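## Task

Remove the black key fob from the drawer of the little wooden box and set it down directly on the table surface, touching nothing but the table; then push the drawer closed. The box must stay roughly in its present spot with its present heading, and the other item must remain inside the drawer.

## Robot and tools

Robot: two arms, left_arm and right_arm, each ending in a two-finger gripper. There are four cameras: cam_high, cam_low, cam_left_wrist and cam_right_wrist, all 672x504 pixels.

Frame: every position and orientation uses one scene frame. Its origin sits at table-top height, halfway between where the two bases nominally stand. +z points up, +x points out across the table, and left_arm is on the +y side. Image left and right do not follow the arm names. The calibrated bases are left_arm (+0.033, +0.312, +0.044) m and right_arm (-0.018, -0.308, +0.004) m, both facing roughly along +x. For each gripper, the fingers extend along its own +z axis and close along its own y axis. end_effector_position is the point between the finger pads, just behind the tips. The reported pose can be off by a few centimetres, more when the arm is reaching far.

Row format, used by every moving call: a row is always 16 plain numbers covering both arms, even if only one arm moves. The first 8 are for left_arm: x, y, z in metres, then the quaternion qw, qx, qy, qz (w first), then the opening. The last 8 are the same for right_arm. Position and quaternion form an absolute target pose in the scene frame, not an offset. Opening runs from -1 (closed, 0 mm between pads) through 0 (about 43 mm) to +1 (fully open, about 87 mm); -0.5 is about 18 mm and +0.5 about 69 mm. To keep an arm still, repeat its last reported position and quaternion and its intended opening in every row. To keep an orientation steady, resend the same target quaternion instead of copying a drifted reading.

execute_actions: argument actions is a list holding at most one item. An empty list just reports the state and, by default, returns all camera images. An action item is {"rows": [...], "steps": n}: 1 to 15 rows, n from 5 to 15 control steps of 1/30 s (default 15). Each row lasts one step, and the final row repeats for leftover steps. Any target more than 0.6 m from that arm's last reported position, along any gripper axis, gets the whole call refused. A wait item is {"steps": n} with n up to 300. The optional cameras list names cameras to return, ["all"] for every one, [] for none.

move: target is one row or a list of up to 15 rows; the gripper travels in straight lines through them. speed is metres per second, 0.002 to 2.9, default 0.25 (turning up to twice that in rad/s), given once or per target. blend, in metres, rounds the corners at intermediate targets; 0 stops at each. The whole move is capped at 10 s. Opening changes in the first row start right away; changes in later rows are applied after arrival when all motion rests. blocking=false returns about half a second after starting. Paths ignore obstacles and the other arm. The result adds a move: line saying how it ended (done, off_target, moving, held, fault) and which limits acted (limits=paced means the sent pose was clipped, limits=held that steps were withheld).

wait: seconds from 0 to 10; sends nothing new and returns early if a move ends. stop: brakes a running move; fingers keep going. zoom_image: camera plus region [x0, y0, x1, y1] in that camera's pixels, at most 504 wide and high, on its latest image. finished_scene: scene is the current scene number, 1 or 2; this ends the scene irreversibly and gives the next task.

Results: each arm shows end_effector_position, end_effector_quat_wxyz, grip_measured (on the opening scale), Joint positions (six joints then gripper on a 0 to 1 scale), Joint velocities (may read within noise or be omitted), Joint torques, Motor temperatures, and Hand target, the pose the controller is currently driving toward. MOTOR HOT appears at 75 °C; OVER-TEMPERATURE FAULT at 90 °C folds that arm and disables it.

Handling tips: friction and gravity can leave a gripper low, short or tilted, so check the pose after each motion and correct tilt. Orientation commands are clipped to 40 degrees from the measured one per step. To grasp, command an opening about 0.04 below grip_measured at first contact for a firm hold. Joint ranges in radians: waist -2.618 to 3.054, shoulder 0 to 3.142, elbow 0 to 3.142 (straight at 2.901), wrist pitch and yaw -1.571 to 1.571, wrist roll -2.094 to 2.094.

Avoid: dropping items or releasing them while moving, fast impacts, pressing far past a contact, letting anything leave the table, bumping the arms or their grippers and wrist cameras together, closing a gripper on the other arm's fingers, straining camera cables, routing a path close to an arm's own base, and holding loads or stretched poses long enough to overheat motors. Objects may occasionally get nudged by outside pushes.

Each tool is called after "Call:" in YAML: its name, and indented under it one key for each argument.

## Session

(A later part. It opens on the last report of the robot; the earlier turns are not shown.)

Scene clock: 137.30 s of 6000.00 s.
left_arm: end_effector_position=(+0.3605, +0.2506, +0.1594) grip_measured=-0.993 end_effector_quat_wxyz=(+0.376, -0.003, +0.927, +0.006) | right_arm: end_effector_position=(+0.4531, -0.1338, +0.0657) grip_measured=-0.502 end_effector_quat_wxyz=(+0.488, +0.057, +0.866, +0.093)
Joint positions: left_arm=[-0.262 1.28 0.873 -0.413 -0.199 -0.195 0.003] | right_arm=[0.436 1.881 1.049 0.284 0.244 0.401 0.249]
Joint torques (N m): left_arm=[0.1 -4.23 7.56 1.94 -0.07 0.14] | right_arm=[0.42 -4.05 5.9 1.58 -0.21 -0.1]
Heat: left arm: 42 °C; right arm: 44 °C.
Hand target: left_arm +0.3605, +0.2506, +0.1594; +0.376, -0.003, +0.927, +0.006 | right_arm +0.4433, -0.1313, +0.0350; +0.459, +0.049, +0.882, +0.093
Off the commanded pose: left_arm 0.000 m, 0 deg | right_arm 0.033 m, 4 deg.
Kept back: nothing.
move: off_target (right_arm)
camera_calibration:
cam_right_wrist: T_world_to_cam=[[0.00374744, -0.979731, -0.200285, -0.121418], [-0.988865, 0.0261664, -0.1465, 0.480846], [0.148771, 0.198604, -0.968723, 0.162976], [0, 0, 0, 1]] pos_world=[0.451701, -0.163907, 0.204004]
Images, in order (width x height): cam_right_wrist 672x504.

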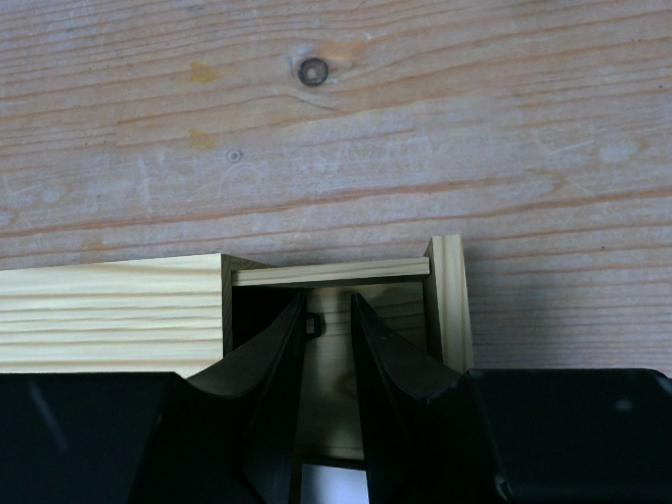

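Call:
move:
  target:
    - [0.36,0.12,0.17,0.36,0,0.933,0,-1,0.43,-0.145,0.12,0.3,0,0.954,0,0]
    - [0.385,0.01,0.12,0.36,0,0.933,0,-1,0.43,-0.178,0.13,0.12,0,0.993,0.01,0.1]
    - [0.388,0.0,0.09,0.36,0,0.933,0,-1,0.43,-0.178,0.068,0.12,0,0.993,0.01,0.1]
  speed: [0.2,0.2,0.1]
  blend: [0.02,0,0]
  cameras: ["cam_right_wrist","cam_high"]

Scene clock: 142.03 s of 6000.00 s.
left_arm: end_effector_position=(+0.3866, +0.0012, +0.0947) grip_measured=-0.993 end_effector_quat_wxyz=(+0.355, +0.003, +0.935, -0.006) | right_arm: end_effector_position=(+0.4245, -0.1790, +0.0523) grip_measured=+0.100 end_effector_quat_wxyz=(+0.096, +0.002, +0.995, -0.001)
Joint positions: left_arm=[-0.852 2.008 1.447 -0.473 -0.515 -0.705 0.003] | right_arm=[0.308 2.335 2.084 -1.137 0.054 0.278 0.55]
Joint torques (N m): left_arm=[-0.47 -8.81 7.13 1.71 -0.46 0.05] | right_arm=[-0.23 -13.98 6.86 0.72 -0.02 -0.24]
Heat: left arm: 43 °C; right arm: 44 °C.
Hand target: left_arm +0.3880, +0.0001, +0.0900; +0.360, +0.000, +0.933, +0.000 | right_arm +0.4297, -0.1781, +0.0680; +0.120, +0.000, +0.993, +0.010
Off the commanded pose: left_arm 0.005 m, 1 deg | right_arm 0.017 m, 3 deg.
Kept back: nothing.
move: off_target (right_arm)
camera_calibration:
cam_right_wrist: T_world_to_cam=[[0.0160208, -0.999866, 0.00336613, -0.187762], [-0.773142, -0.0102531, 0.63415, 0.312862], [-0.634031, -0.0127621, -0.773202, 0.447356], [0, 0, 0, 1]] pos_world=[0.528532, -0.178819, 0.148127]
Images, in order (width x height): cam_high 672x504, cam_right_wrist 672x504.

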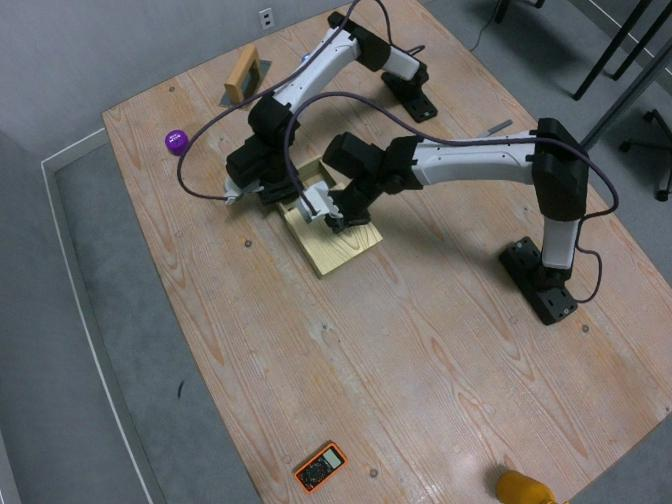

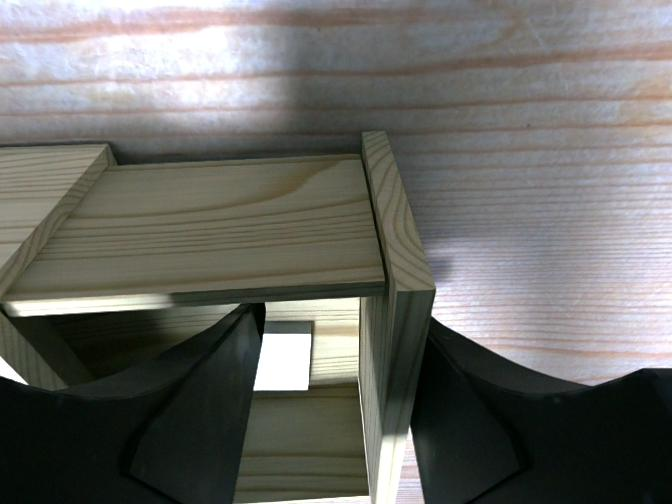

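Call:
move:
  target:
    - [0.385,0.01,0.028,0.36,0,0.933,0,-1,0.43,-0.196,0.068,0.12,0,0.993,0.01,0.1]
    - [0.385,0.01,0.028,0.36,0,0.933,0,-1,0.43,-0.196,0.068,0.12,0,0.993,0.01,-0.55]
    - [0.385,0.01,0.028,0.36,0,0.933,0,-1,0.43,-0.196,0.068,0.12,0,0.993,0.01,-1]
    - [0.385,0.02,0.026,0.36,0,0.933,0,-1,0.43,-0.282,0.068,0.12,0,0.993,0.01,-1]
  speed: [0.08,0.08,0.08,0.06]
  cameras: ["cam_right_wrist","cam_low"]

Scene clock: 146.93 s of 6000.00 s.
left_arm: end_effector_position=(+0.4111, -0.0146, +0.0818) grip_measured=-0.993 end_effector_quat_wxyz=(+0.428, -0.033, +0.901, -0.070) | right_arm: end_effector_position=(+0.4251, -0.2372, +0.0418) grip_measured=-0.709 end_effector_quat_wxyz=(+0.090, -0.012, +0.995, +0.049)
Joint positions: left_arm=[-0.845 2.013 1.281 -0.086 -0.544 -0.704 0.003] | right_arm=[0.148 2.276 1.939 -1.043 -0.078 0.1 0.145]
Joint torques (N m): left_arm=[1.37 -6.39 3.04 0.56 0 0.36] | right_arm=[-6.24 -15.6 6.91 0.4 0.68 -0.65]
Heat: left arm: 43 °C; right arm: 47 °C.
Hand target: left_arm +0.3843, +0.0204, +0.0310; +0.360, -0.001, +0.933, -0.002 | right_arm +0.4283, -0.2801, +0.0668; +0.117, +0.001, +0.993, +0.009
Off the commanded pose: left_arm 0.071 m, 12 deg | right_arm 0.052 m, 6 deg.
Kept back: nothing.
move: off_target (left_arm, right_arm); target 2's new opening was sent with right_arm's hand 0.028 m and 4 deg from that target; target 3's new opening was sent with right_arm's hand 0.025 m and 4 deg from that target
camera_calibration:
cam_right_wrist: T_world_to_cam=[[0.0538842, -0.994228, -0.092775, -0.25658], [-0.764503, -0.100845, 0.636683, 0.294126], [-0.642364, 0.0366196, -0.765524, 0.4539], [0, 0, 0, 1]] pos_world=[0.530255, -0.24206, 0.136402]
Images, in order (width x height): cam_low 672x504, cam_right_wrist 672x504.

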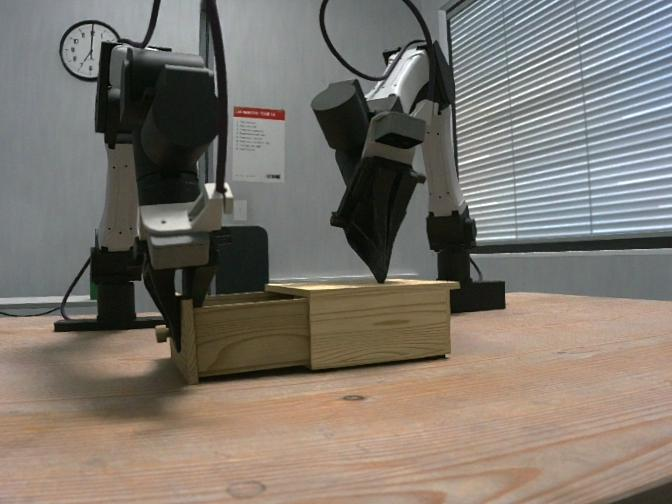

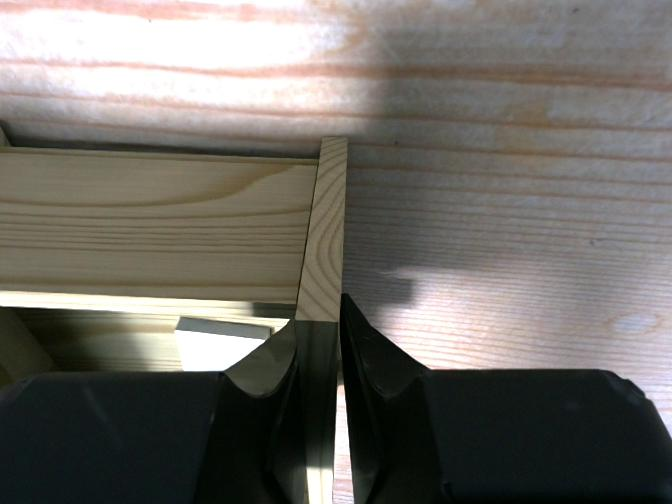

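Call:
move:
  target:
    - [0.405,-0.01,0.085,0.40,0,0.917,0,-1,0.4251,-0.237,0.06,0.12,0,0.993,0.01,0.0]
    - [0.38,0.03,0.16,0.38,0,0.925,0,-1,0.428,-0.237,0.12,0.2,0,0.98,0.01,0.0]
    - [0.36,0.25,0.16,0.38,0,0.925,0,-1,0.415,-0.17,0.13,0.342,0,0.94,0.0,-0.95]
  speed: [0.08,0.2,0.35]
  cameras: ["cam_right_wrist"]

Call:
zoom_image:
  camera: "cam_right_wrist"
  region: [100, 100, 400, 400]

Scene clock: 151.93 s of 6000.00 s.
left_arm: end_effector_position=(+0.3605, +0.2506, +0.1595) grip_measured=-0.993 end_effector_quat_wxyz=(+0.376, -0.003, +0.927, +0.006) | right_arm: end_effector_position=(+0.4111, -0.1685, +0.1109) grip_measured=-0.950 end_effector_quat_wxyz=(+0.314, -0.011, +0.949, -0.006)
Joint positions: left_arm=[-0.262 1.28 0.873 -0.413 -0.199 -0.195 0.003] | right_arm=[0.405 1.851 1.479 -0.595 0.224 0.281 0.025]
Joint torques (N m): left_arm=[0.53 -5.14 6.58 2.09 0.06 0.25] | right_arm=[-0.17 -11.62 7.56 1.42 0.25 -0.04]
Heat: left arm: 43 °C; right arm: 48 °C.
Hand target: left_arm +0.3600, +0.2500, +0.1600; +0.380, +0.000, +0.925, +0.000 | right_arm +0.4148, -0.1701, +0.1299; +0.342, +0.000, +0.940, +0.000
Off the commanded pose: left_arm 0.001 m, 1 deg | right_arm 0.020 m, 4 deg.
Kept back: nothing.
move: off_target (right_arm); target 3's new opening was sent with right_arm's hand 0.020 m and 4 deg from that target
camera_calibration:
cam_right_wrist: T_world_to_cam=[[0.0353283, -0.998947, 0.029256, -0.187838], [-0.970785, -0.0273507, 0.238389, 0.387648], [-0.237338, -0.0368232, -0.970729, 0.339198], [0, 0, 0, 1]] pos_world=[0.463464, -0.164548, 0.242354]
Images, in order (width x height): cam_right_wrist 672x504.

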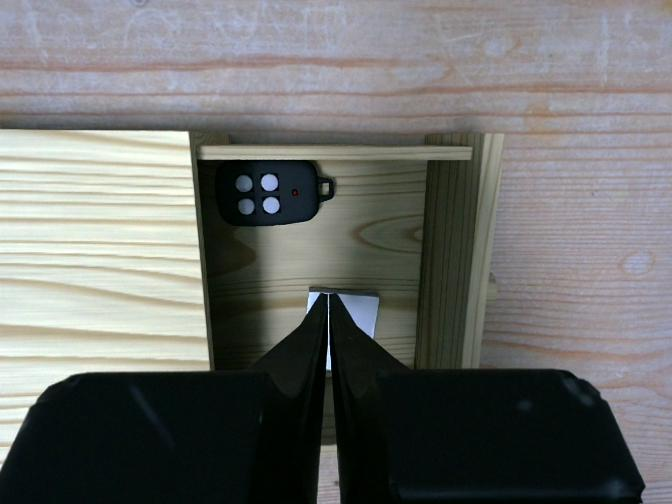

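Scaled by 1.680 from the camera's 672x504 image, which has a finer 960x720 frame.

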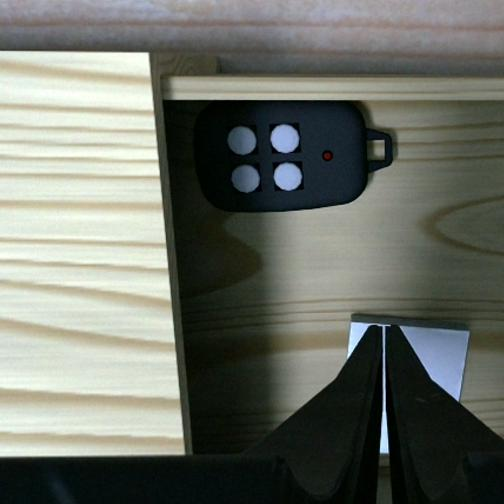

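Call:
move:
  target:
    - [0.3605,0.2506,0.1594,0.376,-0.003,0.927,0.006,-1,0.43,-0.175,0.12,0.462,0,0.887,0,-0.5]
    - [0.3605,0.2506,0.1594,0.376,-0.003,0.927,0.006,-1,0.444,-0.175,0.078,0.462,0,0.887,0,-0.5]
  speed: [0.2,0.07]
  cameras: ["cam_right_wrist"]

Call:
zoom_image:
  camera: "cam_right_wrist"
  region: [250, 220, 430, 400]

Scene clock: 155.10 s of 6000.00 s.
left_arm: end_effector_position=(+0.3605, +0.2506, +0.1595) grip_measured=-0.993 end_effector_quat_wxyz=(+0.376, -0.003, +0.927, +0.006) | right_arm: end_effector_position=(+0.4404, -0.1734, +0.0820) grip_measured=-0.500 end_effector_quat_wxyz=(+0.459, +0.001, +0.889, +0.002)
Joint positions: left_arm=[-0.262 1.28 0.873 -0.413 -0.199 -0.195 0.003] | right_arm=[0.405 1.801 1.102 0.047 0.3 0.226 0.25]
Joint torques (N m): left_arm=[0.09 -4.16 7.53 1.95 -0.08 0.15] | right_arm=[-0.34 -6.41 7.71 1.76 0.12 -0.26]
Heat: left arm: 43 °C; right arm: 48 °C.
Hand target: left_arm +0.3605, +0.2506, +0.1594; +0.376, -0.003, +0.927, +0.006 | right_arm +0.4439, -0.1750, +0.0782; +0.462, +0.000, +0.887, +0.000
Off the commanded pose: left_arm 0.000 m, 0 deg | right_arm 0.006 m, 0 deg.
Kept back: nothing.
move: done
camera_calibration:
cam_right_wrist: T_world_to_cam=[[0.0138807, -0.999827, 0.0123423, -0.182288], [-0.997143, -0.0147579, -0.0740786, 0.462359], [0.0742479, -0.0112788, -0.997176, 0.187316], [0, 0, 0, 1]] pos_world=[0.449661, -0.17332, 0.223288]
Images, in order (width x height): cam_right_wrist 672x504.

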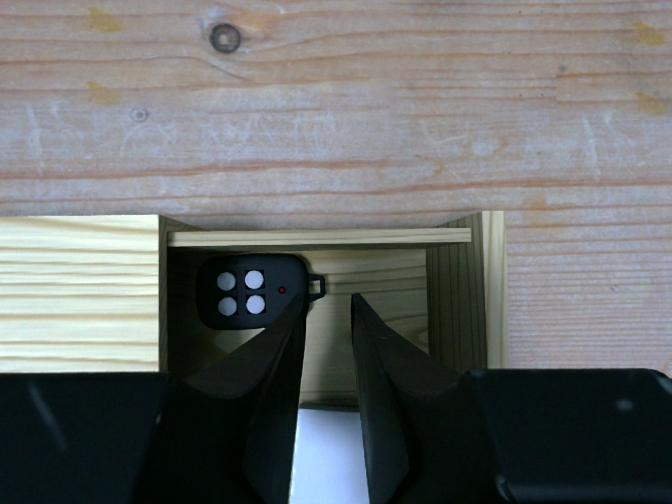

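Scaled by 2.800 from the camera's 672x504 image, which has a finer 960x720 frame.

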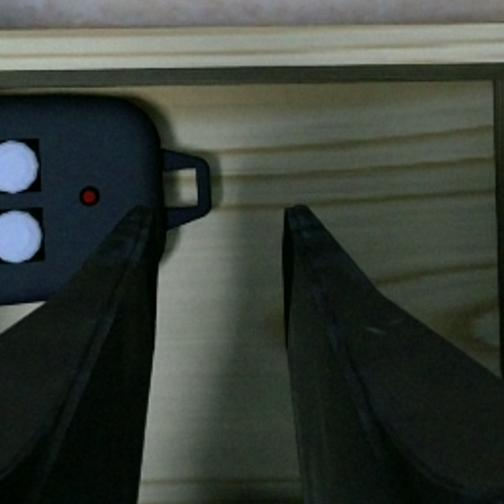

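Call:
move:
  target:
    - [0.3605,0.2506,0.1594,0.376,-0.003,0.927,0.006,-1,0.449,-0.178,0.06,0.358,0,0.934,0,-0.5]
  speed: [0.1]
  cameras: ["cam_right_wrist"]

Call:
zoom_image:
  camera: "cam_right_wrist"
  region: [250, 220, 430, 400]

Scene clock: 157.40 s of 6000.00 s.
left_arm: end_effector_position=(+0.3605, +0.2506, +0.1595) grip_measured=-0.993 end_effector_quat_wxyz=(+0.376, -0.003, +0.927, +0.006) | right_arm: end_effector_position=(+0.4401, -0.1796, +0.0574) grip_measured=-0.500 end_effector_quat_wxyz=(+0.354, -0.007, +0.935, -0.006)
Joint positions: left_arm=[-0.262 1.28 0.873 -0.413 -0.199 -0.195 0.003] | right_arm=[0.365 1.93 1.321 -0.268 0.226 0.237 0.25]
Joint torques (N m): left_arm=[0.1 -4.15 7.54 1.94 -0.08 0.15] | right_arm=[-0.59 -7.05 11.29 1.28 0.05 -0.03]
Heat: left arm: 43 °C; right arm: 47 °C.
Hand target: left_arm +0.3605, +0.2506, +0.1594; +0.376, -0.003, +0.927, +0.006 | right_arm +0.4487, -0.1782, +0.0601; +0.358, +0.000, +0.934, +0.000
Off the commanded pose: left_arm 0.000 m, 0 deg | right_arm 0.009 m, 1 deg.
Kept back: nothing.
move: done
camera_calibration:
cam_right_wrist: T_world_to_cam=[[0.0258759, -0.999222, 0.0297581, -0.194271], [-0.987716, -0.0209664, 0.154847, 0.441648], [-0.154103, -0.0333994, -0.98749, 0.258596], [0, 0, 0, 1]] pos_world=[0.4811, -0.176223, 0.192754]
Images, in order (width x height): cam_right_wrist 672x504.

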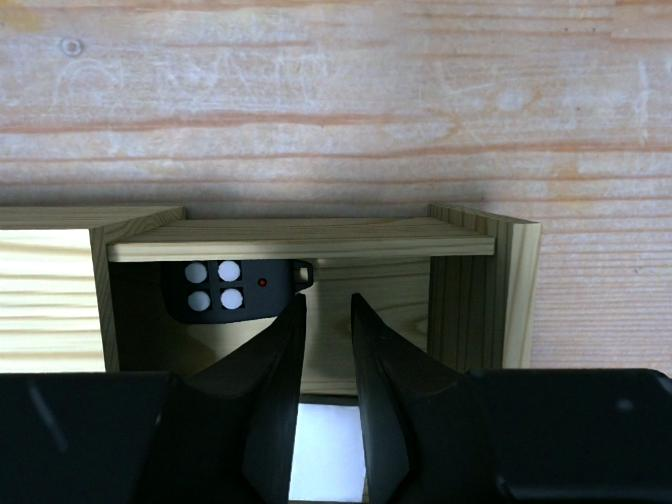

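Scaled by 2.800 from the camera's 672x504 image, which has a finer 960x720 frame.

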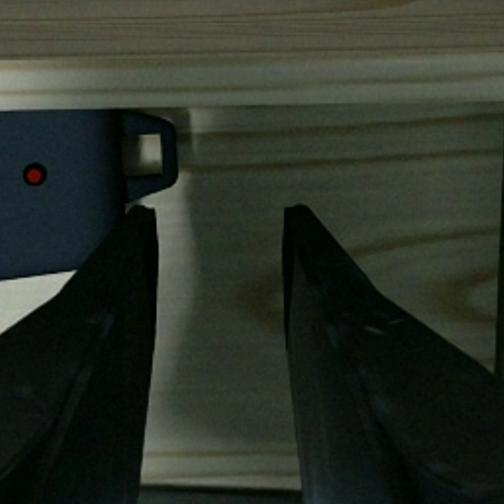

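Call:
move:
  target:
    - [0.3605,0.2506,0.1594,0.376,-0.003,0.927,0.006,-1,0.453,-0.178,0.058,0.358,0,0.934,0,-0.5]
  speed: [0.06]
  cameras: ["cam_right_wrist"]

Call:
zoom_image:
  camera: "cam_right_wrist"
  region: [250, 220, 430, 400]

Scene clock: 158.40 s of 6000.00 s.
left_arm: end_effector_position=(+0.3605, +0.2506, +0.1595) grip_measured=-0.993 end_effector_quat_wxyz=(+0.376, -0.003, +0.927, +0.006) | right_arm: end_effector_position=(+0.4433, -0.1794, +0.0550) grip_measured=-0.500 end_effector_quat_wxyz=(+0.352, -0.007, +0.936, -0.006)
Joint positions: left_arm=[-0.262 1.28 0.873 -0.413 -0.199 -0.195 0.003] | right_arm=[0.362 1.946 1.336 -0.27 0.224 0.237 0.25]
Joint torques (N m): left_arm=[0.1 -4.18 7.57 1.94 -0.08 0.15] | right_arm=[-0.58 -7.04 11.44 1.31 0.05 -0.06]
Heat: left arm: 43 °C; right arm: 47 °C.
Hand target: left_arm +0.3605, +0.2506, +0.1594; +0.376, -0.003, +0.927, +0.006 | right_arm +0.4527, -0.1781, +0.0581; +0.358, +0.000, +0.934, +0.000
Off the commanded pose: left_arm 0.000 m, 0 deg | right_arm 0.010 m, 1 deg.
Kept back: nothing.
move: done
camera_calibration:
cam_right_wrist: T_world_to_cam=[[0.0247725, -0.999271, 0.0290483, -0.193628], [-0.987208, -0.0198748, 0.158195, 0.445085], [-0.157502, -0.0325956, -0.98698, 0.258413], [0, 0, 0, 1]] pos_world=[0.484889, -0.176218, 0.190263]
Images, in order (width x height): cam_right_wrist 672x504.

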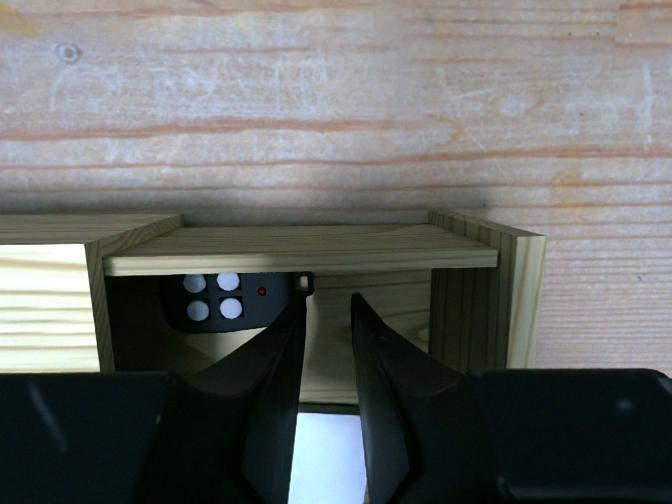

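Scaled by 2.800 from the camera's 672x504 image, which has a finer 960x720 frame.

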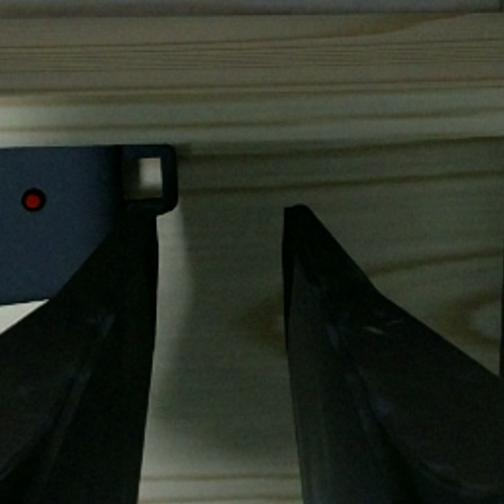

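Call:
move:
  target:
    - [0.3605,0.2506,0.1594,0.376,-0.003,0.927,0.006,-1,0.453,-0.178,0.034,0.358,0,0.934,0,-0.5]
  speed: [0.06]
  cameras: ["cam_right_wrist"]

Call:
zoom_image:
  camera: "cam_right_wrist"
  region: [250, 220, 430, 400]

Scene clock: 159.50 s of 6000.00 s.
left_arm: end_effector_position=(+0.3605, +0.2506, +0.1595) grip_measured=-0.993 end_effector_quat_wxyz=(+0.376, -0.003, +0.927, +0.006) | right_arm: end_effector_position=(+0.4505, -0.1768, +0.0437) grip_measured=-0.500 end_effector_quat_wxyz=(+0.360, -0.006, +0.933, -0.004)
Joint positions: left_arm=[-0.262 1.28 0.873 -0.413 -0.199 -0.195 0.003] | right_arm=[0.362 1.98 1.326 -0.21 0.223 0.237 0.25]
Joint torques (N m): left_arm=[0.06 -4.19 7.51 1.95 -0.08 0.14] | right_arm=[-0.7 -7.04 7.09 1.58 0.03 -0.06]
Heat: left arm: 43 °C; right arm: 47 °C.
Hand target: left_arm +0.3605, +0.2506, +0.1594; +0.376, -0.003, +0.927, +0.006 | right_arm +0.4526, -0.1781, +0.0340; +0.358, +0.000, +0.934, +0.000
Off the commanded pose: left_arm 0.000 m, 0 deg | right_arm 0.010 m, 1 deg.
Kept back: nothing.
move: done
camera_calibration:
cam_right_wrist: T_world_to_cam=[[0.0246103, -0.999418, 0.0236412, -0.190599], [-0.989572, -0.020997, 0.1425, 0.455581], [-0.141921, -0.0269017, -0.989512, 0.242595], [0, 0, 0, 1]] pos_world=[0.48995, -0.174396, 0.179636]
Images, in order (width x height): cam_right_wrist 672x504.

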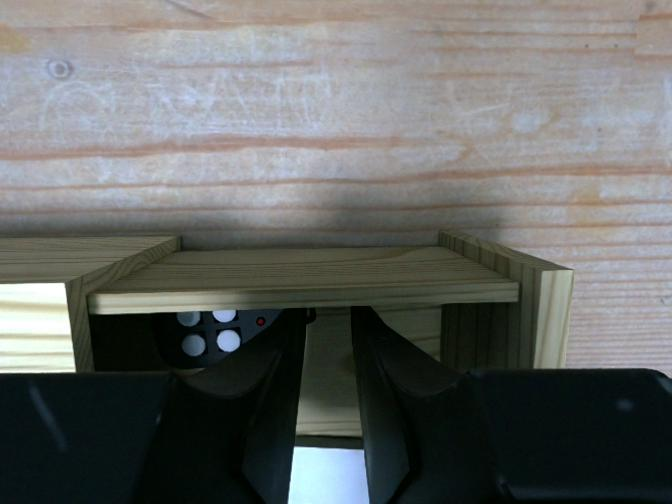

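Scaled by 2.800 from the camera's 672x504 image, which has a finer 960x720 frame.

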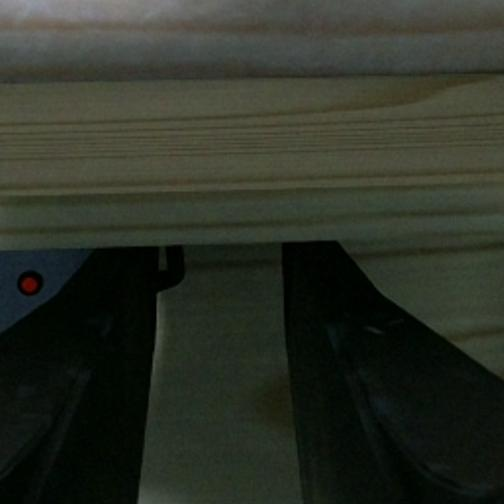

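Call:
move:
  target:
    - [0.3605,0.2506,0.1594,0.376,-0.003,0.927,0.006,-1,0.442,-0.18,0.038,0.358,0,0.934,0,-0.5]
    - [0.3605,0.2506,0.1594,0.376,-0.003,0.927,0.006,-1,0.442,-0.18,0.028,0.358,0,0.934,0,-0.5]
  speed: [0.06]
  cameras: ["cam_right_wrist"]

Call:
zoom_image:
  camera: "cam_right_wrist"
  region: [250, 220, 430, 400]

speed must be one number or one for each of the 2 targets, got a list of 1; nothing of the call was run

Scaled by 2.800 from the camera's 672x504 image, which has a finer 960x720 frame.

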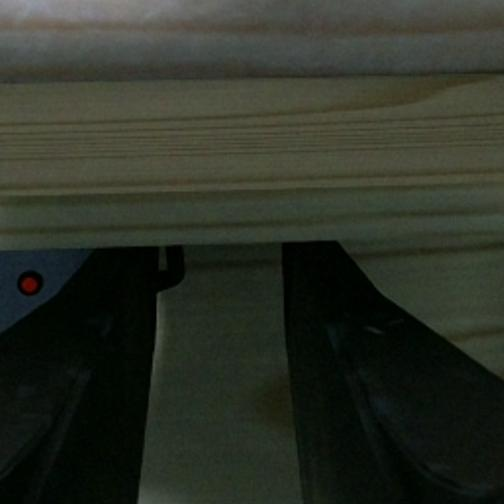

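Call:
move:
  target:
    - [0.3605,0.2506,0.1594,0.376,-0.003,0.927,0.006,-1,0.442,-0.18,0.038,0.358,0,0.934,0,-0.5]
    - [0.3605,0.2506,0.1594,0.376,-0.003,0.927,0.006,-1,0.442,-0.18,0.026,0.358,0,0.934,0,-0.5]
  speed: 0.06
  cameras: ["cam_right_wrist"]

Call:
zoom_image:
  camera: "cam_right_wrist"
  region: [250, 220, 430, 400]

Scene clock: 161.00 s of 6000.00 s.
left_arm: end_effector_position=(+0.3605, +0.2506, +0.1595) grip_measured=-0.993 end_effector_quat_wxyz=(+0.376, -0.003, +0.927, +0.006) | right_arm: end_effector_position=(+0.4483, -0.1784, +0.0375) grip_measured=-0.500 end_effector_quat_wxyz=(+0.368, -0.004, +0.930, -0.001)
Joint positions: left_arm=[-0.262 1.28 0.873 -0.413 -0.199 -0.195 0.003] | right_arm=[0.361 1.971 1.275 -0.149 0.224 0.237 0.25]
Joint torques (N m): left_arm=[0.08 -4.15 7.6 1.94 -0.09 0.16] | right_arm=[-0.2 -8.25 5.03 1.38 0.02 0]
Heat: left arm: 43 °C; right arm: 46 °C.
Hand target: left_arm +0.3605, +0.2506, +0.1594; +0.376, -0.003, +0.927, +0.006 | right_arm +0.4419, -0.1799, +0.0262; +0.358, +0.000, +0.934, +0.000
Off the commanded pose: left_arm 0.000 m, 0 deg | right_arm 0.013 m, 1 deg.
Kept back: nothing.
move: off_target (right_arm)
camera_calibration:
cam_right_wrist: T_world_to_cam=[[0.0220735, -0.999587, 0.0184002, -0.19061], [-0.992058, -0.0196202, 0.124244, 0.456273], [-0.123832, -0.0209966, -0.992081, 0.229101], [0, 0, 0, 1]] pos_world=[0.485226, -0.176769, 0.174105]
Images, in order (width x height): cam_right_wrist 672x504.

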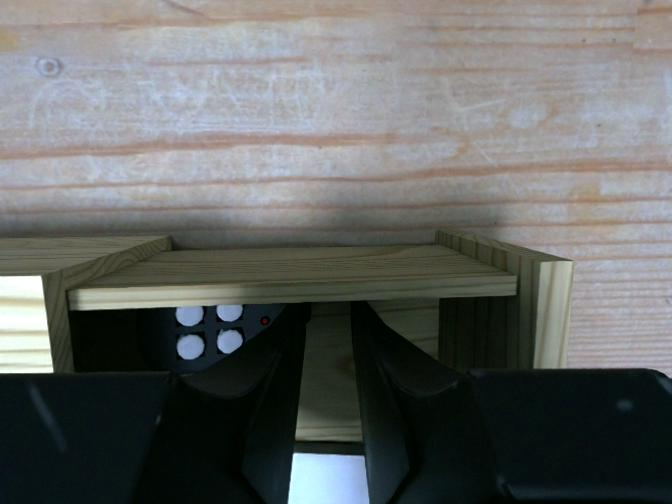

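Scaled by 2.800 from the camera's 672x504 image, which has a finer 960x720 frame.

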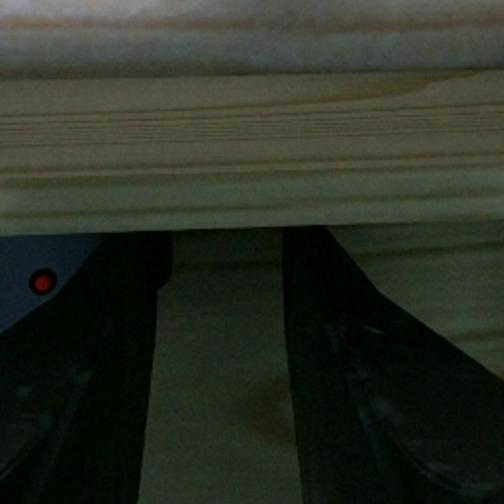

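Call:
move:
  target:
    - [0.3605,0.2506,0.1594,0.376,-0.003,0.927,0.006,-1,0.446,-0.179,0.032,0.358,0,0.934,0,-0.8]
    - [0.3605,0.2506,0.1594,0.376,-0.003,0.927,0.006,-1,0.446,-0.179,0.032,0.358,0,0.934,0,-1]
  speed: 0.06
  cameras: ["cam_right_wrist"]

Call:
zoom_image:
  camera: "cam_right_wrist"
  region: [200, 220, 430, 450]

Scene clock: 163.17 s of 6000.00 s.
left_arm: end_effector_position=(+0.3605, +0.2506, +0.1595) grip_measured=-0.993 end_effector_quat_wxyz=(+0.376, -0.003, +0.927, +0.006) | right_arm: end_effector_position=(+0.4495, -0.1750, +0.0385) grip_measured=-0.972 end_effector_quat_wxyz=(+0.371, -0.003, +0.929, +0.006)
Joint positions: left_arm=[-0.262 1.28 0.873 -0.413 -0.199 -0.195 0.003] | right_arm=[0.362 1.971 1.275 -0.139 0.213 0.243 0.014]
Joint torques (N m): left_arm=[0.09 -4.18 7.56 1.95 -0.07 0.14] | right_arm=[-0.35 -7.87 8.42 1.08 0.14 -0.1]
Heat: left arm: 44 °C; right arm: 46 °C.
Hand target: left_arm +0.3605, +0.2506, +0.1594; +0.376, -0.003, +0.927, +0.006 | right_arm +0.4460, -0.1790, +0.0322; +0.358, +0.000, +0.934, +0.000
Off the commanded pose: left_arm 0.000 m, 0 deg | right_arm 0.008 m, 2 deg.
Kept back: nothing.
move: done
camera_calibration:
cam_right_wrist: T_world_to_cam=[[0.0263507, -0.999647, 0.00332886, -0.188736], [-0.992661, -0.0257731, 0.118152, 0.456833], [-0.118025, -0.00641782, -0.99299, 0.230376], [0, 0, 0, 1]] pos_world=[0.485643, -0.175417, 0.175413]
Images, in order (width x height): cam_right_wrist 672x504.

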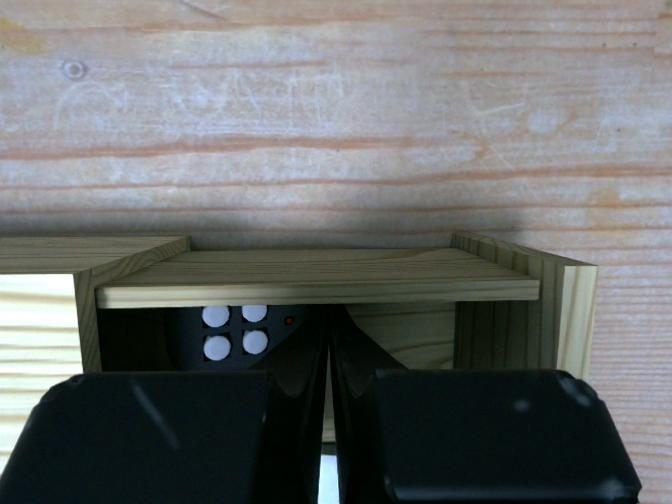

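Scaled by 2.191 from the camera's 672x504 image, which has a finer 960x720 frame.

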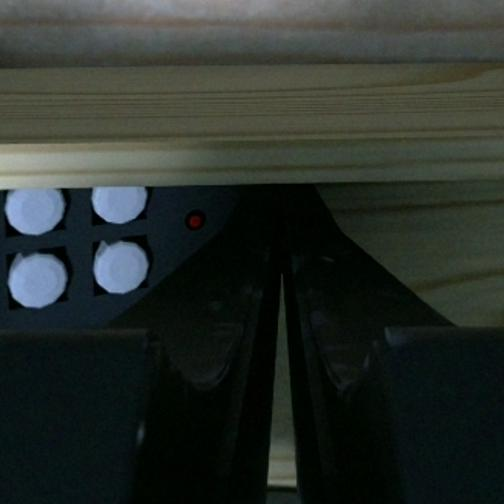

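Call:
move:
  target:
    - [0.3605,0.2506,0.1594,0.376,-0.003,0.927,0.006,-1,0.444,-0.19,0.05,0.358,0,0.934,0,-1]
    - [0.3605,0.2506,0.1594,0.376,-0.003,0.927,0.006,-1,0.425,-0.185,0.085,0.358,0,0.934,0,-1]
  speed: 0.06
  cameras: ["cam_right_wrist"]

Scene clock: 165.37 s of 6000.00 s.
left_arm: end_effector_position=(+0.3605, +0.2506, +0.1595) grip_measured=-0.993 end_effector_quat_wxyz=(+0.376, -0.003, +0.927, +0.006) | right_arm: end_effector_position=(+0.4177, -0.1903, +0.0580) grip_measured=-0.973 end_effector_quat_wxyz=(+0.329, -0.004, +0.944, -0.007)
Joint positions: left_arm=[-0.262 1.28 0.873 -0.413 -0.199 -0.195 0.003] | right_arm=[0.351 1.874 1.275 -0.331 0.206 0.242 0.013]
Joint torques (N m): left_arm=[0.12 -4.25 7.51 1.95 -0.08 0.15] | right_arm=[0.96 -11.48 10.3 1.24 0.22 -0.07]
Heat: left arm: 44 °C; right arm: 46 °C.
Hand target: left_arm +0.3605, +0.2506, +0.1594; +0.376, -0.003, +0.927, +0.006 | right_arm +0.4246, -0.1852, +0.0847; +0.358, +0.000, +0.934, +0.000
Off the commanded pose: left_arm 0.000 m, 0 deg | right_arm 0.028 m, 4 deg.
Kept back: nothing.
move: off_target (right_arm)
camera_calibration:
cam_right_wrist: T_world_to_cam=[[0.0213037, -0.999402, 0.02725, -0.202426], [-0.978027, -0.0151788, 0.207924, 0.413303], [-0.207386, -0.0310808, -0.977765, 0.277571], [0, 0, 0, 1]] pos_world=[0.466098, -0.187404, 0.19098]
Images, in order (width x height): cam_right_wrist 672x504.

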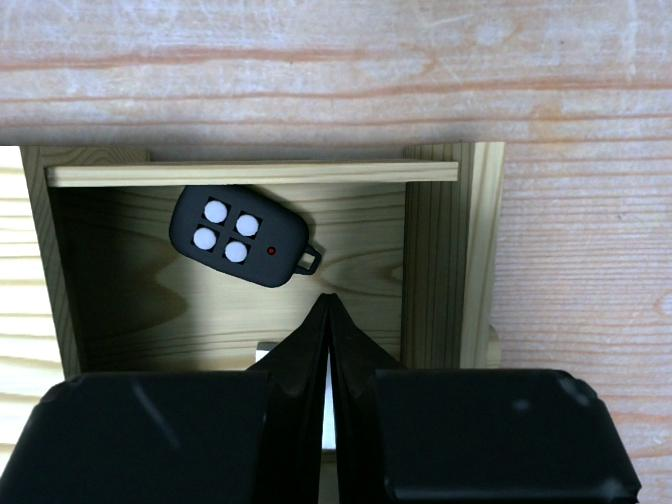

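Call:
move:
  target:
    - [0.3605,0.2506,0.1594,0.376,-0.003,0.927,0.006,-1,0.43,-0.165,0.11,0.3536,0.1461,0.9225,-0.056,0.66]
    - [0.3605,0.2506,0.1594,0.376,-0.003,0.927,0.006,-1,0.438,-0.158,0.07,0.3536,0.1461,0.9225,-0.056,0.66]
  speed: 0.15
  cameras: ["cam_right_wrist"]

Scene clock: 168.50 s of 6000.00 s.
left_arm: end_effector_position=(+0.3605, +0.2506, +0.1595) grip_measured=-0.993 end_effector_quat_wxyz=(+0.376, -0.003, +0.927, +0.006) | right_arm: end_effector_position=(+0.4357, -0.1724, +0.0867) grip_measured=+0.660 end_effector_quat_wxyz=(+0.361, +0.149, +0.917, -0.078)
Joint positions: left_arm=[-0.262 1.28 0.873 -0.413 -0.199 -0.195 0.003] | right_arm=[0.459 1.966 1.502 -0.527 0.515 0.594 0.83]
Joint torques (N m): left_arm=[0.09 -4.19 7.56 1.95 -0.08 0.16] | right_arm=[1.2 -6.35 6.99 1.42 -0.14 0.06]
Heat: left arm: 44 °C; right arm: 46 °C.
Hand target: left_arm +0.3605, +0.2506, +0.1594; +0.376, -0.003, +0.927, +0.006 | right_arm +0.4369, -0.1584, +0.0705; +0.353, +0.146, +0.922, -0.057
Off the commanded pose: left_arm 0.000 m, 0 deg | right_arm 0.022 m, 3 deg.
Kept back: nothing.
move: off_target (right_arm)
camera_calibration:
cam_right_wrist: T_world_to_cam=[[-0.313777, -0.948298, 0.0476946, -0.0326499], [-0.940213, 0.317324, 0.12371, 0.47335], [-0.132448, -0.00602587, -0.991172, 0.282762], [0, 0, 0, 1]] pos_world=[0.472257, -0.179463, 0.223265]
Images, in order (width x height): cam_right_wrist 672x504.

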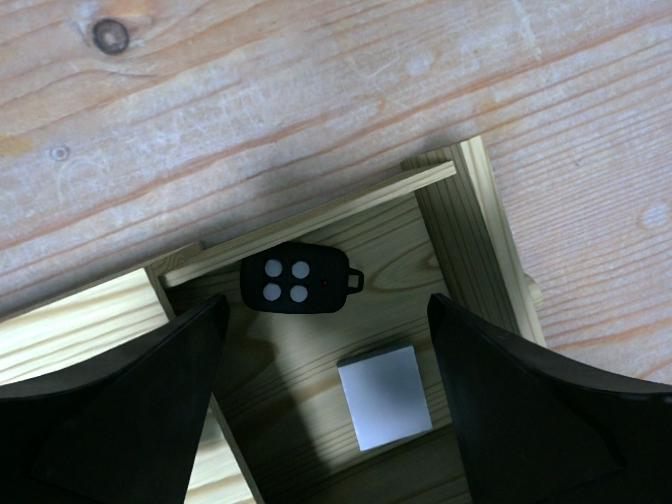

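Call:
move:
  target:
    - [0.3605,0.2506,0.1594,0.376,-0.003,0.927,0.006,-1,0.443,-0.154,0.078,0.3536,0.1461,0.9225,-0.056,0.44]
    - [0.3605,0.2506,0.1594,0.376,-0.003,0.927,0.006,-1,0.443,-0.156,0.06,0.3536,0.1461,0.9225,-0.056,0.44]
  speed: 0.08
  cameras: ["cam_right_wrist"]

Scene clock: 170.40 s of 6000.00 s.
left_arm: end_effector_position=(+0.3605, +0.2506, +0.1595) grip_measured=-0.993 end_effector_quat_wxyz=(+0.376, -0.003, +0.927, +0.006) | right_arm: end_effector_position=(+0.4428, -0.1699, +0.0831) grip_measured=+0.440 end_effector_quat_wxyz=(+0.369, +0.153, +0.914, -0.076)
Joint positions: left_arm=[-0.262 1.28 0.873 -0.413 -0.199 -0.195 0.003] | right_arm=[0.461 1.986 1.508 -0.497 0.525 0.598 0.72]
Joint torques (N m): left_arm=[0.08 -4.22 7.57 1.94 -0.08 0.14] | right_arm=[1.03 -5.87 6.75 1.48 -0.23 0.01]
Heat: left arm: 44 °C; right arm: 46 °C.
Hand target: left_arm +0.3605, +0.2506, +0.1594; +0.376, -0.003, +0.927, +0.006 | right_arm +0.4414, -0.1567, +0.0608; +0.353, +0.146, +0.922, -0.057
Off the commanded pose: left_arm 0.000 m, 0 deg | right_arm 0.027 m, 3 deg.
Kept back: nothing.
move: off_target (right_arm)
camera_calibration:
cam_right_wrist: T_world_to_cam=[[-0.320358, -0.946446, 0.0401202, -0.0240555], [-0.940369, 0.322843, 0.107142, 0.481992], [-0.114357, -0.00340389, -0.993434, 0.272809], [0, 0, 0, 1]] pos_world=[0.476742, -0.177446, 0.220341]
Images, in order (width x height): cam_right_wrist 672x504.

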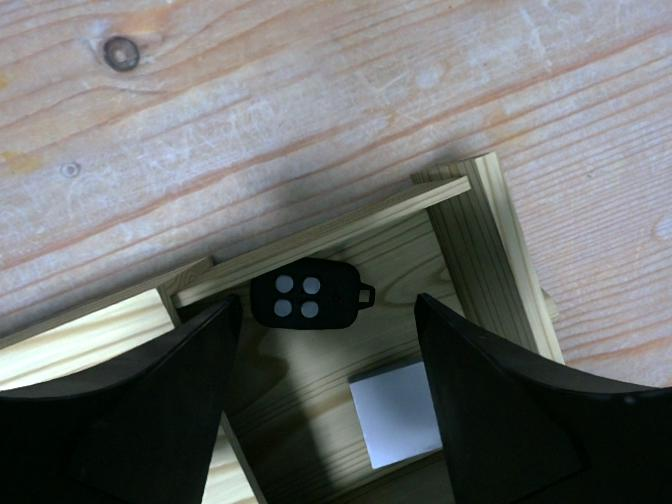

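Call:
wait:
  seconds: 0.3
  cameras: ["cam_low","cam_high"]

Call:
zoom_image:
  camera: "cam_low"
  region: [100, 150, 400, 400]

Call:
zoom_image:
  camera: "cam_high"
  region: [220, 90, 420, 290]

Scene clock: 171.20 s of 6000.00 s.
left_arm: end_effector_position=(+0.3605, +0.2506, +0.1595) grip_measured=-0.993 end_effector_quat_wxyz=(+0.376, -0.003, +0.927, +0.006) | right_arm: end_effector_position=(+0.4432, -0.1699, +0.0833) grip_measured=+0.440 end_effector_quat_wxyz=(+0.370, +0.153, +0.913, -0.076)
Joint positions: left_arm=[-0.262 1.28 0.873 -0.413 -0.199 -0.195 0.003] | right_arm=[0.461 1.986 1.508 -0.494 0.525 0.598 0.72]
Joint torques (N m): left_arm=[0.06 -4.23 7.57 1.94 -0.07 0.15] | right_arm=[0.98 -5.78 6.42 1.45 -0.21 0]
Heat: left arm: 44 °C; right arm: 45 °C.
Hand target: left_arm +0.3605, +0.2506, +0.1594; +0.376, -0.003, +0.927, +0.006 | right_arm +0.4415, -0.1566, +0.0609; +0.353, +0.146, +0.922, -0.057
Off the commanded pose: left_arm 0.000 m, 0 deg | right_arm 0.027 m, 3 deg.
Steps of this call (1-24: nothing new was sent). Readings (end_effector_position of left_arm | right_arm):
1: (+0.3605, +0.2506, +0.1595) | (+0.4429, -0.1699, +0.0832)
2: (+0.3605, +0.2506, +0.1595) | (+0.4430, -0.1699, +0.0832)
4: (+0.3605, +0.2506, +0.1595) | (+0.4430, -0.1699, +0.0832)
8: (+0.3605, +0.2506, +0.1595) | (+0.4432, -0.1698, +0.0833)
24: the state above
Images, in order (width x height): cam_high 672x504, cam_low 672x504.

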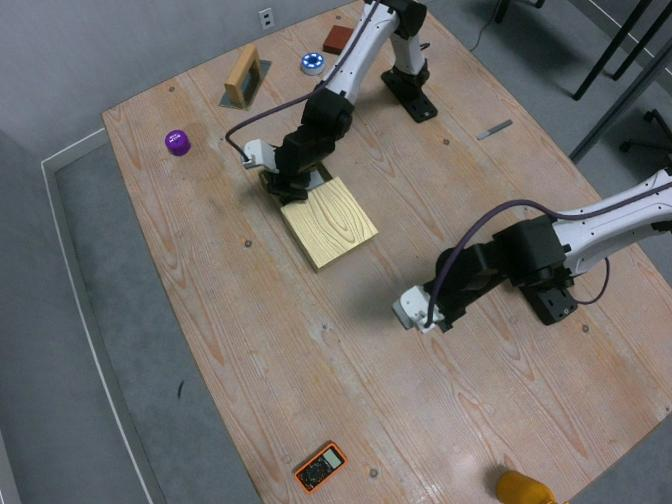

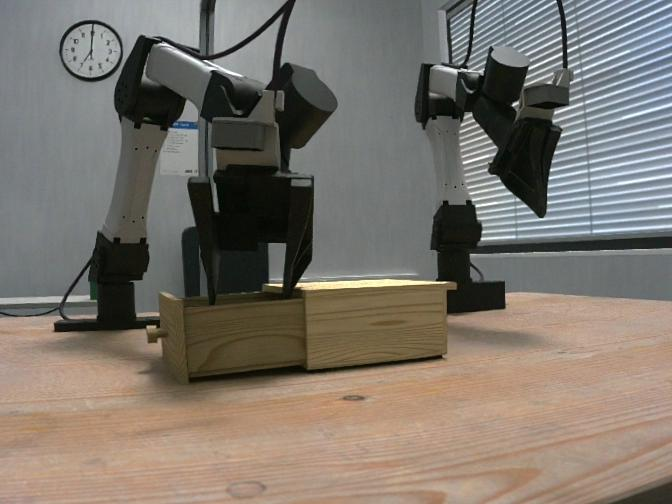

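Scaled by 1.680 from the camera's 672x504 image, which has a finer 960x720 frame.

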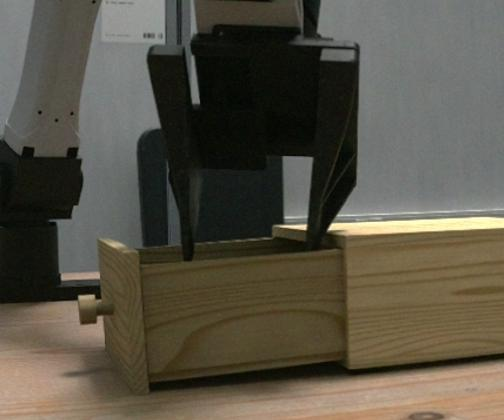

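Scaled by 2.520 from the camera's 672x504 image, which has a finer 960x720 frame.

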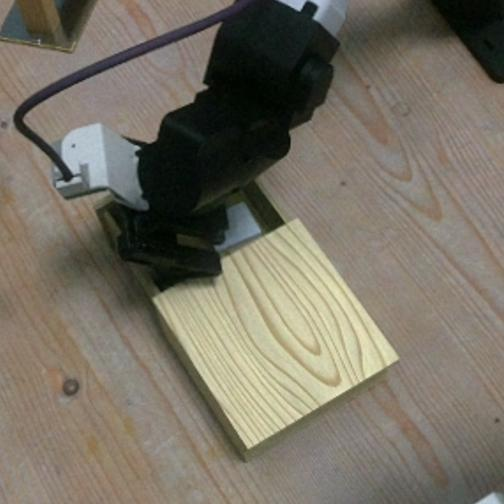

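Call:
move:
  target:
    - [0.3605,0.2506,0.1594,0.376,-0.003,0.927,0.006,-1,0.432,-0.16,0.105,0.3536,0.1461,0.9225,-0.056,0.44]
    - [0.3605,0.2506,0.1594,0.376,-0.003,0.927,0.006,-1,0.432,-0.154,0.09,0.3536,0.1461,0.9225,-0.056,0.44]
  speed: 0.08
  cameras: ["cam_right_wrist"]

Scene clock: 172.83 s of 6000.00 s.
left_arm: end_effector_position=(+0.3605, +0.2506, +0.1595) grip_measured=-0.993 end_effector_quat_wxyz=(+0.376, -0.003, +0.927, +0.006) | right_arm: end_effector_position=(+0.4328, -0.1709, +0.0832) grip_measured=+0.440 end_effector_quat_wxyz=(+0.346, +0.149, +0.923, -0.082)
Joint positions: left_arm=[-0.262 1.28 0.873 -0.413 -0.199 -0.195 0.003] | right_arm=[0.463 1.986 1.534 -0.576 0.511 0.608 0.72]
Joint torques (N m): left_arm=[0.09 -4.21 7.54 1.95 -0.08 0.16] | right_arm=[2.28 -10.36 7.9 1.21 -0.03 0.01]
Heat: left arm: 44 °C; right arm: 46 °C.
Hand target: left_arm +0.3605, +0.2506, +0.1594; +0.376, -0.003, +0.927, +0.006 | right_arm +0.4317, -0.1542, +0.0902; +0.353, +0.146, +0.922, -0.056
Off the commanded pose: left_arm 0.000 m, 0 deg | right_arm 0.018 m, 3 deg.
Kept back: nothing.
move: off_target (right_arm)
camera_calibration:
cam_right_wrist: T_world_to_cam=[[-0.315917, -0.94678, 0.0616763, -0.0319382], [-0.934287, 0.321753, 0.153568, 0.466179], [-0.165239, -0.00910866, -0.986211, 0.29216], [0, 0, 0, 1]] pos_world=[0.473731, -0.177572, 0.218512]
Images, in order (width x height): cam_right_wrist 672x504.

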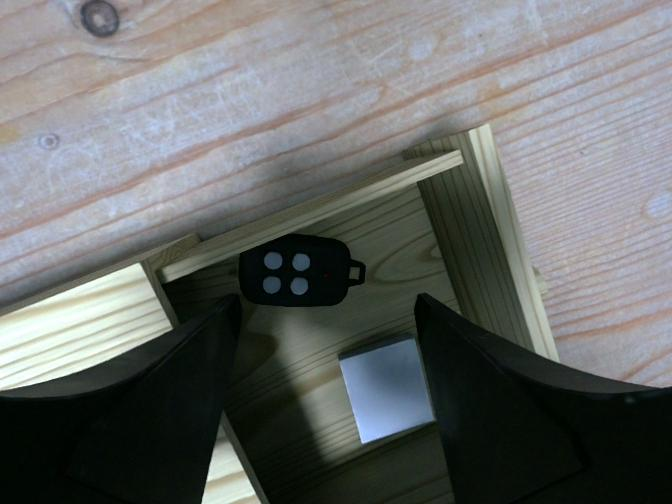

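Call:
move:
  target:
    - [0.3605,0.2506,0.1594,0.376,-0.003,0.927,0.006,-1,0.435,-0.145,0.085,0.3536,0.1461,0.9225,-0.056,0.44]
    - [0.3605,0.2506,0.1594,0.376,-0.003,0.927,0.006,-1,0.435,-0.148,0.06,0.3536,0.1461,0.9225,-0.056,0.44]
  speed: 0.08
  cameras: ["cam_right_wrist"]

Scene clock: 174.67 s of 6000.00 s.
left_arm: end_effector_position=(+0.3605, +0.2506, +0.1595) grip_measured=-0.993 end_effector_quat_wxyz=(+0.376, -0.003, +0.927, +0.006) | right_arm: end_effector_position=(+0.4408, -0.1701, +0.0828) grip_measured=+0.440 end_effector_quat_wxyz=(+0.374, +0.160, +0.910, -0.086)
Joint positions: left_arm=[-0.262 1.28 0.873 -0.413 -0.199 -0.195 0.003] | right_arm=[0.472 1.986 1.502 -0.498 0.557 0.617 0.72]
Joint torques (N m): left_arm=[0.14 -4.22 7.57 1.96 -0.07 0.16] | right_arm=[2.45 -6.74 5.65 1.35 -0.39 0.07]
Heat: left arm: 44 °C; right arm: 46 °C.
Hand target: left_arm +0.3605, +0.2506, +0.1594; +0.376, -0.003, +0.927, +0.006 | right_arm +0.4334, -0.1490, +0.0611; +0.353, +0.147, +0.922, -0.057
Off the commanded pose: left_arm 0.000 m, 0 deg | right_arm 0.032 m, 5 deg.
Kept back: nothing.
move: off_target (right_arm)
camera_calibration:
cam_right_wrist: T_world_to_cam=[[-0.340314, -0.938928, 0.0510053, -0.015682], [-0.93448, 0.343737, 0.0926905, 0.482464], [-0.104562, -0.0161197, -0.994388, 0.265912], [0, 0, 0, 1]] pos_world=[0.473321, -0.176279, 0.220499]
Images, in order (width x height): cam_right_wrist 672x504.

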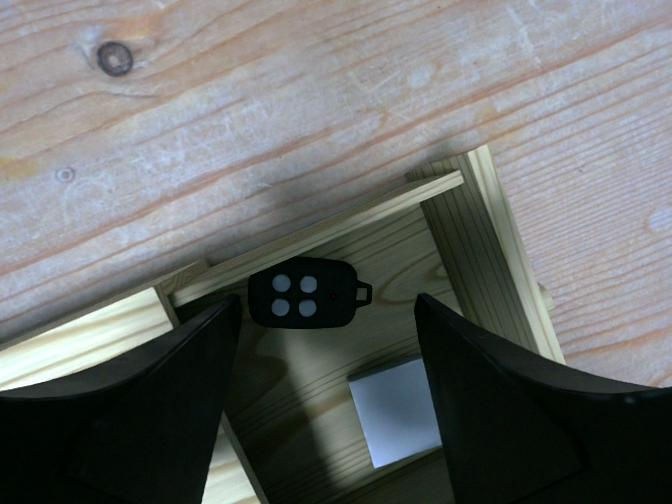

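Call:
move:
  target:
    - [0.3605,0.2506,0.1594,0.376,-0.003,0.927,0.006,-1,0.425,-0.16,0.12,0.3536,0.1461,0.9225,-0.056,0.44]
    - [0.3605,0.2506,0.1594,0.376,-0.003,0.927,0.006,-1,0.433,-0.15,0.055,0.3536,0.1461,0.9225,-0.056,0.44]
  speed: 0.12
  cameras: ["cam_right_wrist","cam_low"]

Call:
zoom_image:
  camera: "cam_low"
  region: [140, 230, 340, 390]

Scene clock: 177.67 s of 6000.00 s.
left_arm: end_effector_position=(+0.3605, +0.2506, +0.1595) grip_measured=-0.993 end_effector_quat_wxyz=(+0.376, -0.003, +0.927, +0.006) | right_arm: end_effector_position=(+0.4358, -0.1701, +0.0827) grip_measured=+0.440 end_effector_quat_wxyz=(+0.374, +0.160, +0.910, -0.079)
Joint positions: left_arm=[-0.262 1.28 0.873 -0.413 -0.199 -0.195 0.003] | right_arm=[0.473 1.961 1.466 -0.479 0.545 0.618 0.72]
Joint torques (N m): left_arm=[0.09 -4.21 7.54 1.95 -0.07 0.15] | right_arm=[2.15 -5.16 6.35 1.43 -0.29 0.02]
Heat: left arm: 44 °C; right arm: 45 °C.
Hand target: left_arm +0.3605, +0.2506, +0.1594; +0.376, -0.003, +0.927, +0.006 | right_arm +0.4309, -0.1511, +0.0561; +0.353, +0.147, +0.922, -0.057
Off the commanded pose: left_arm 0.000 m, 0 deg | right_arm 0.034 m, 4 deg.
Kept back: nothing.
move: off_target (right_arm)
camera_calibration:
cam_right_wrist: T_world_to_cam=[[-0.334456, -0.941668, 0.0374384, -0.0192459], [-0.936944, 0.336526, 0.094268, 0.47739], [-0.101368, -0.00354923, -0.994843, 0.266074], [0, 0, 0, 1]] pos_world=[0.467822, -0.177833, 0.22042]
Images, in order (width x height): cam_low 672x504, cam_right_wrist 672x504.

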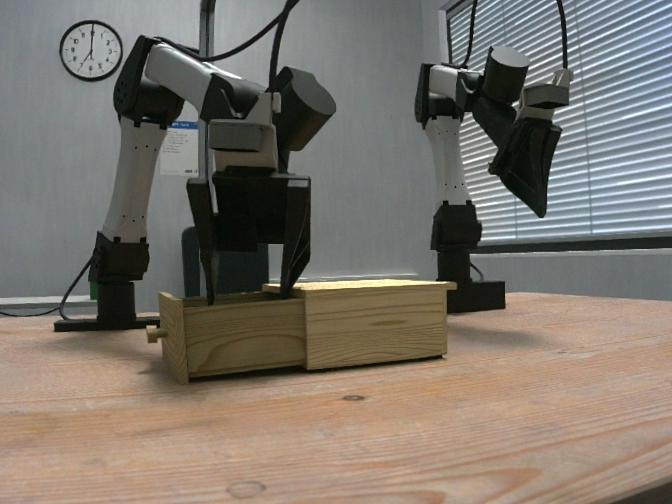

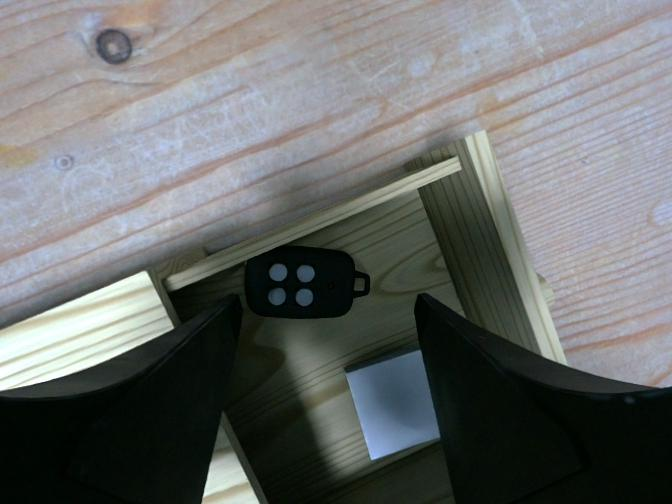

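Scaled by 2.520 from the camera's 672x504 image, which has a finer 960x720 frame.

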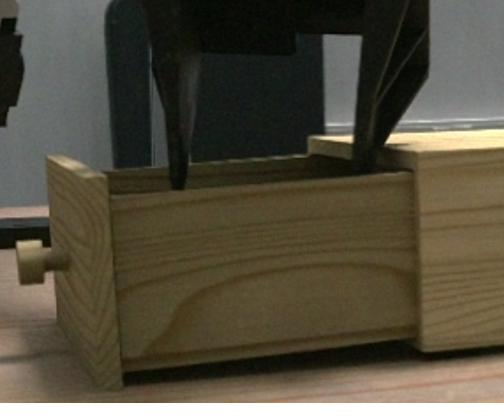

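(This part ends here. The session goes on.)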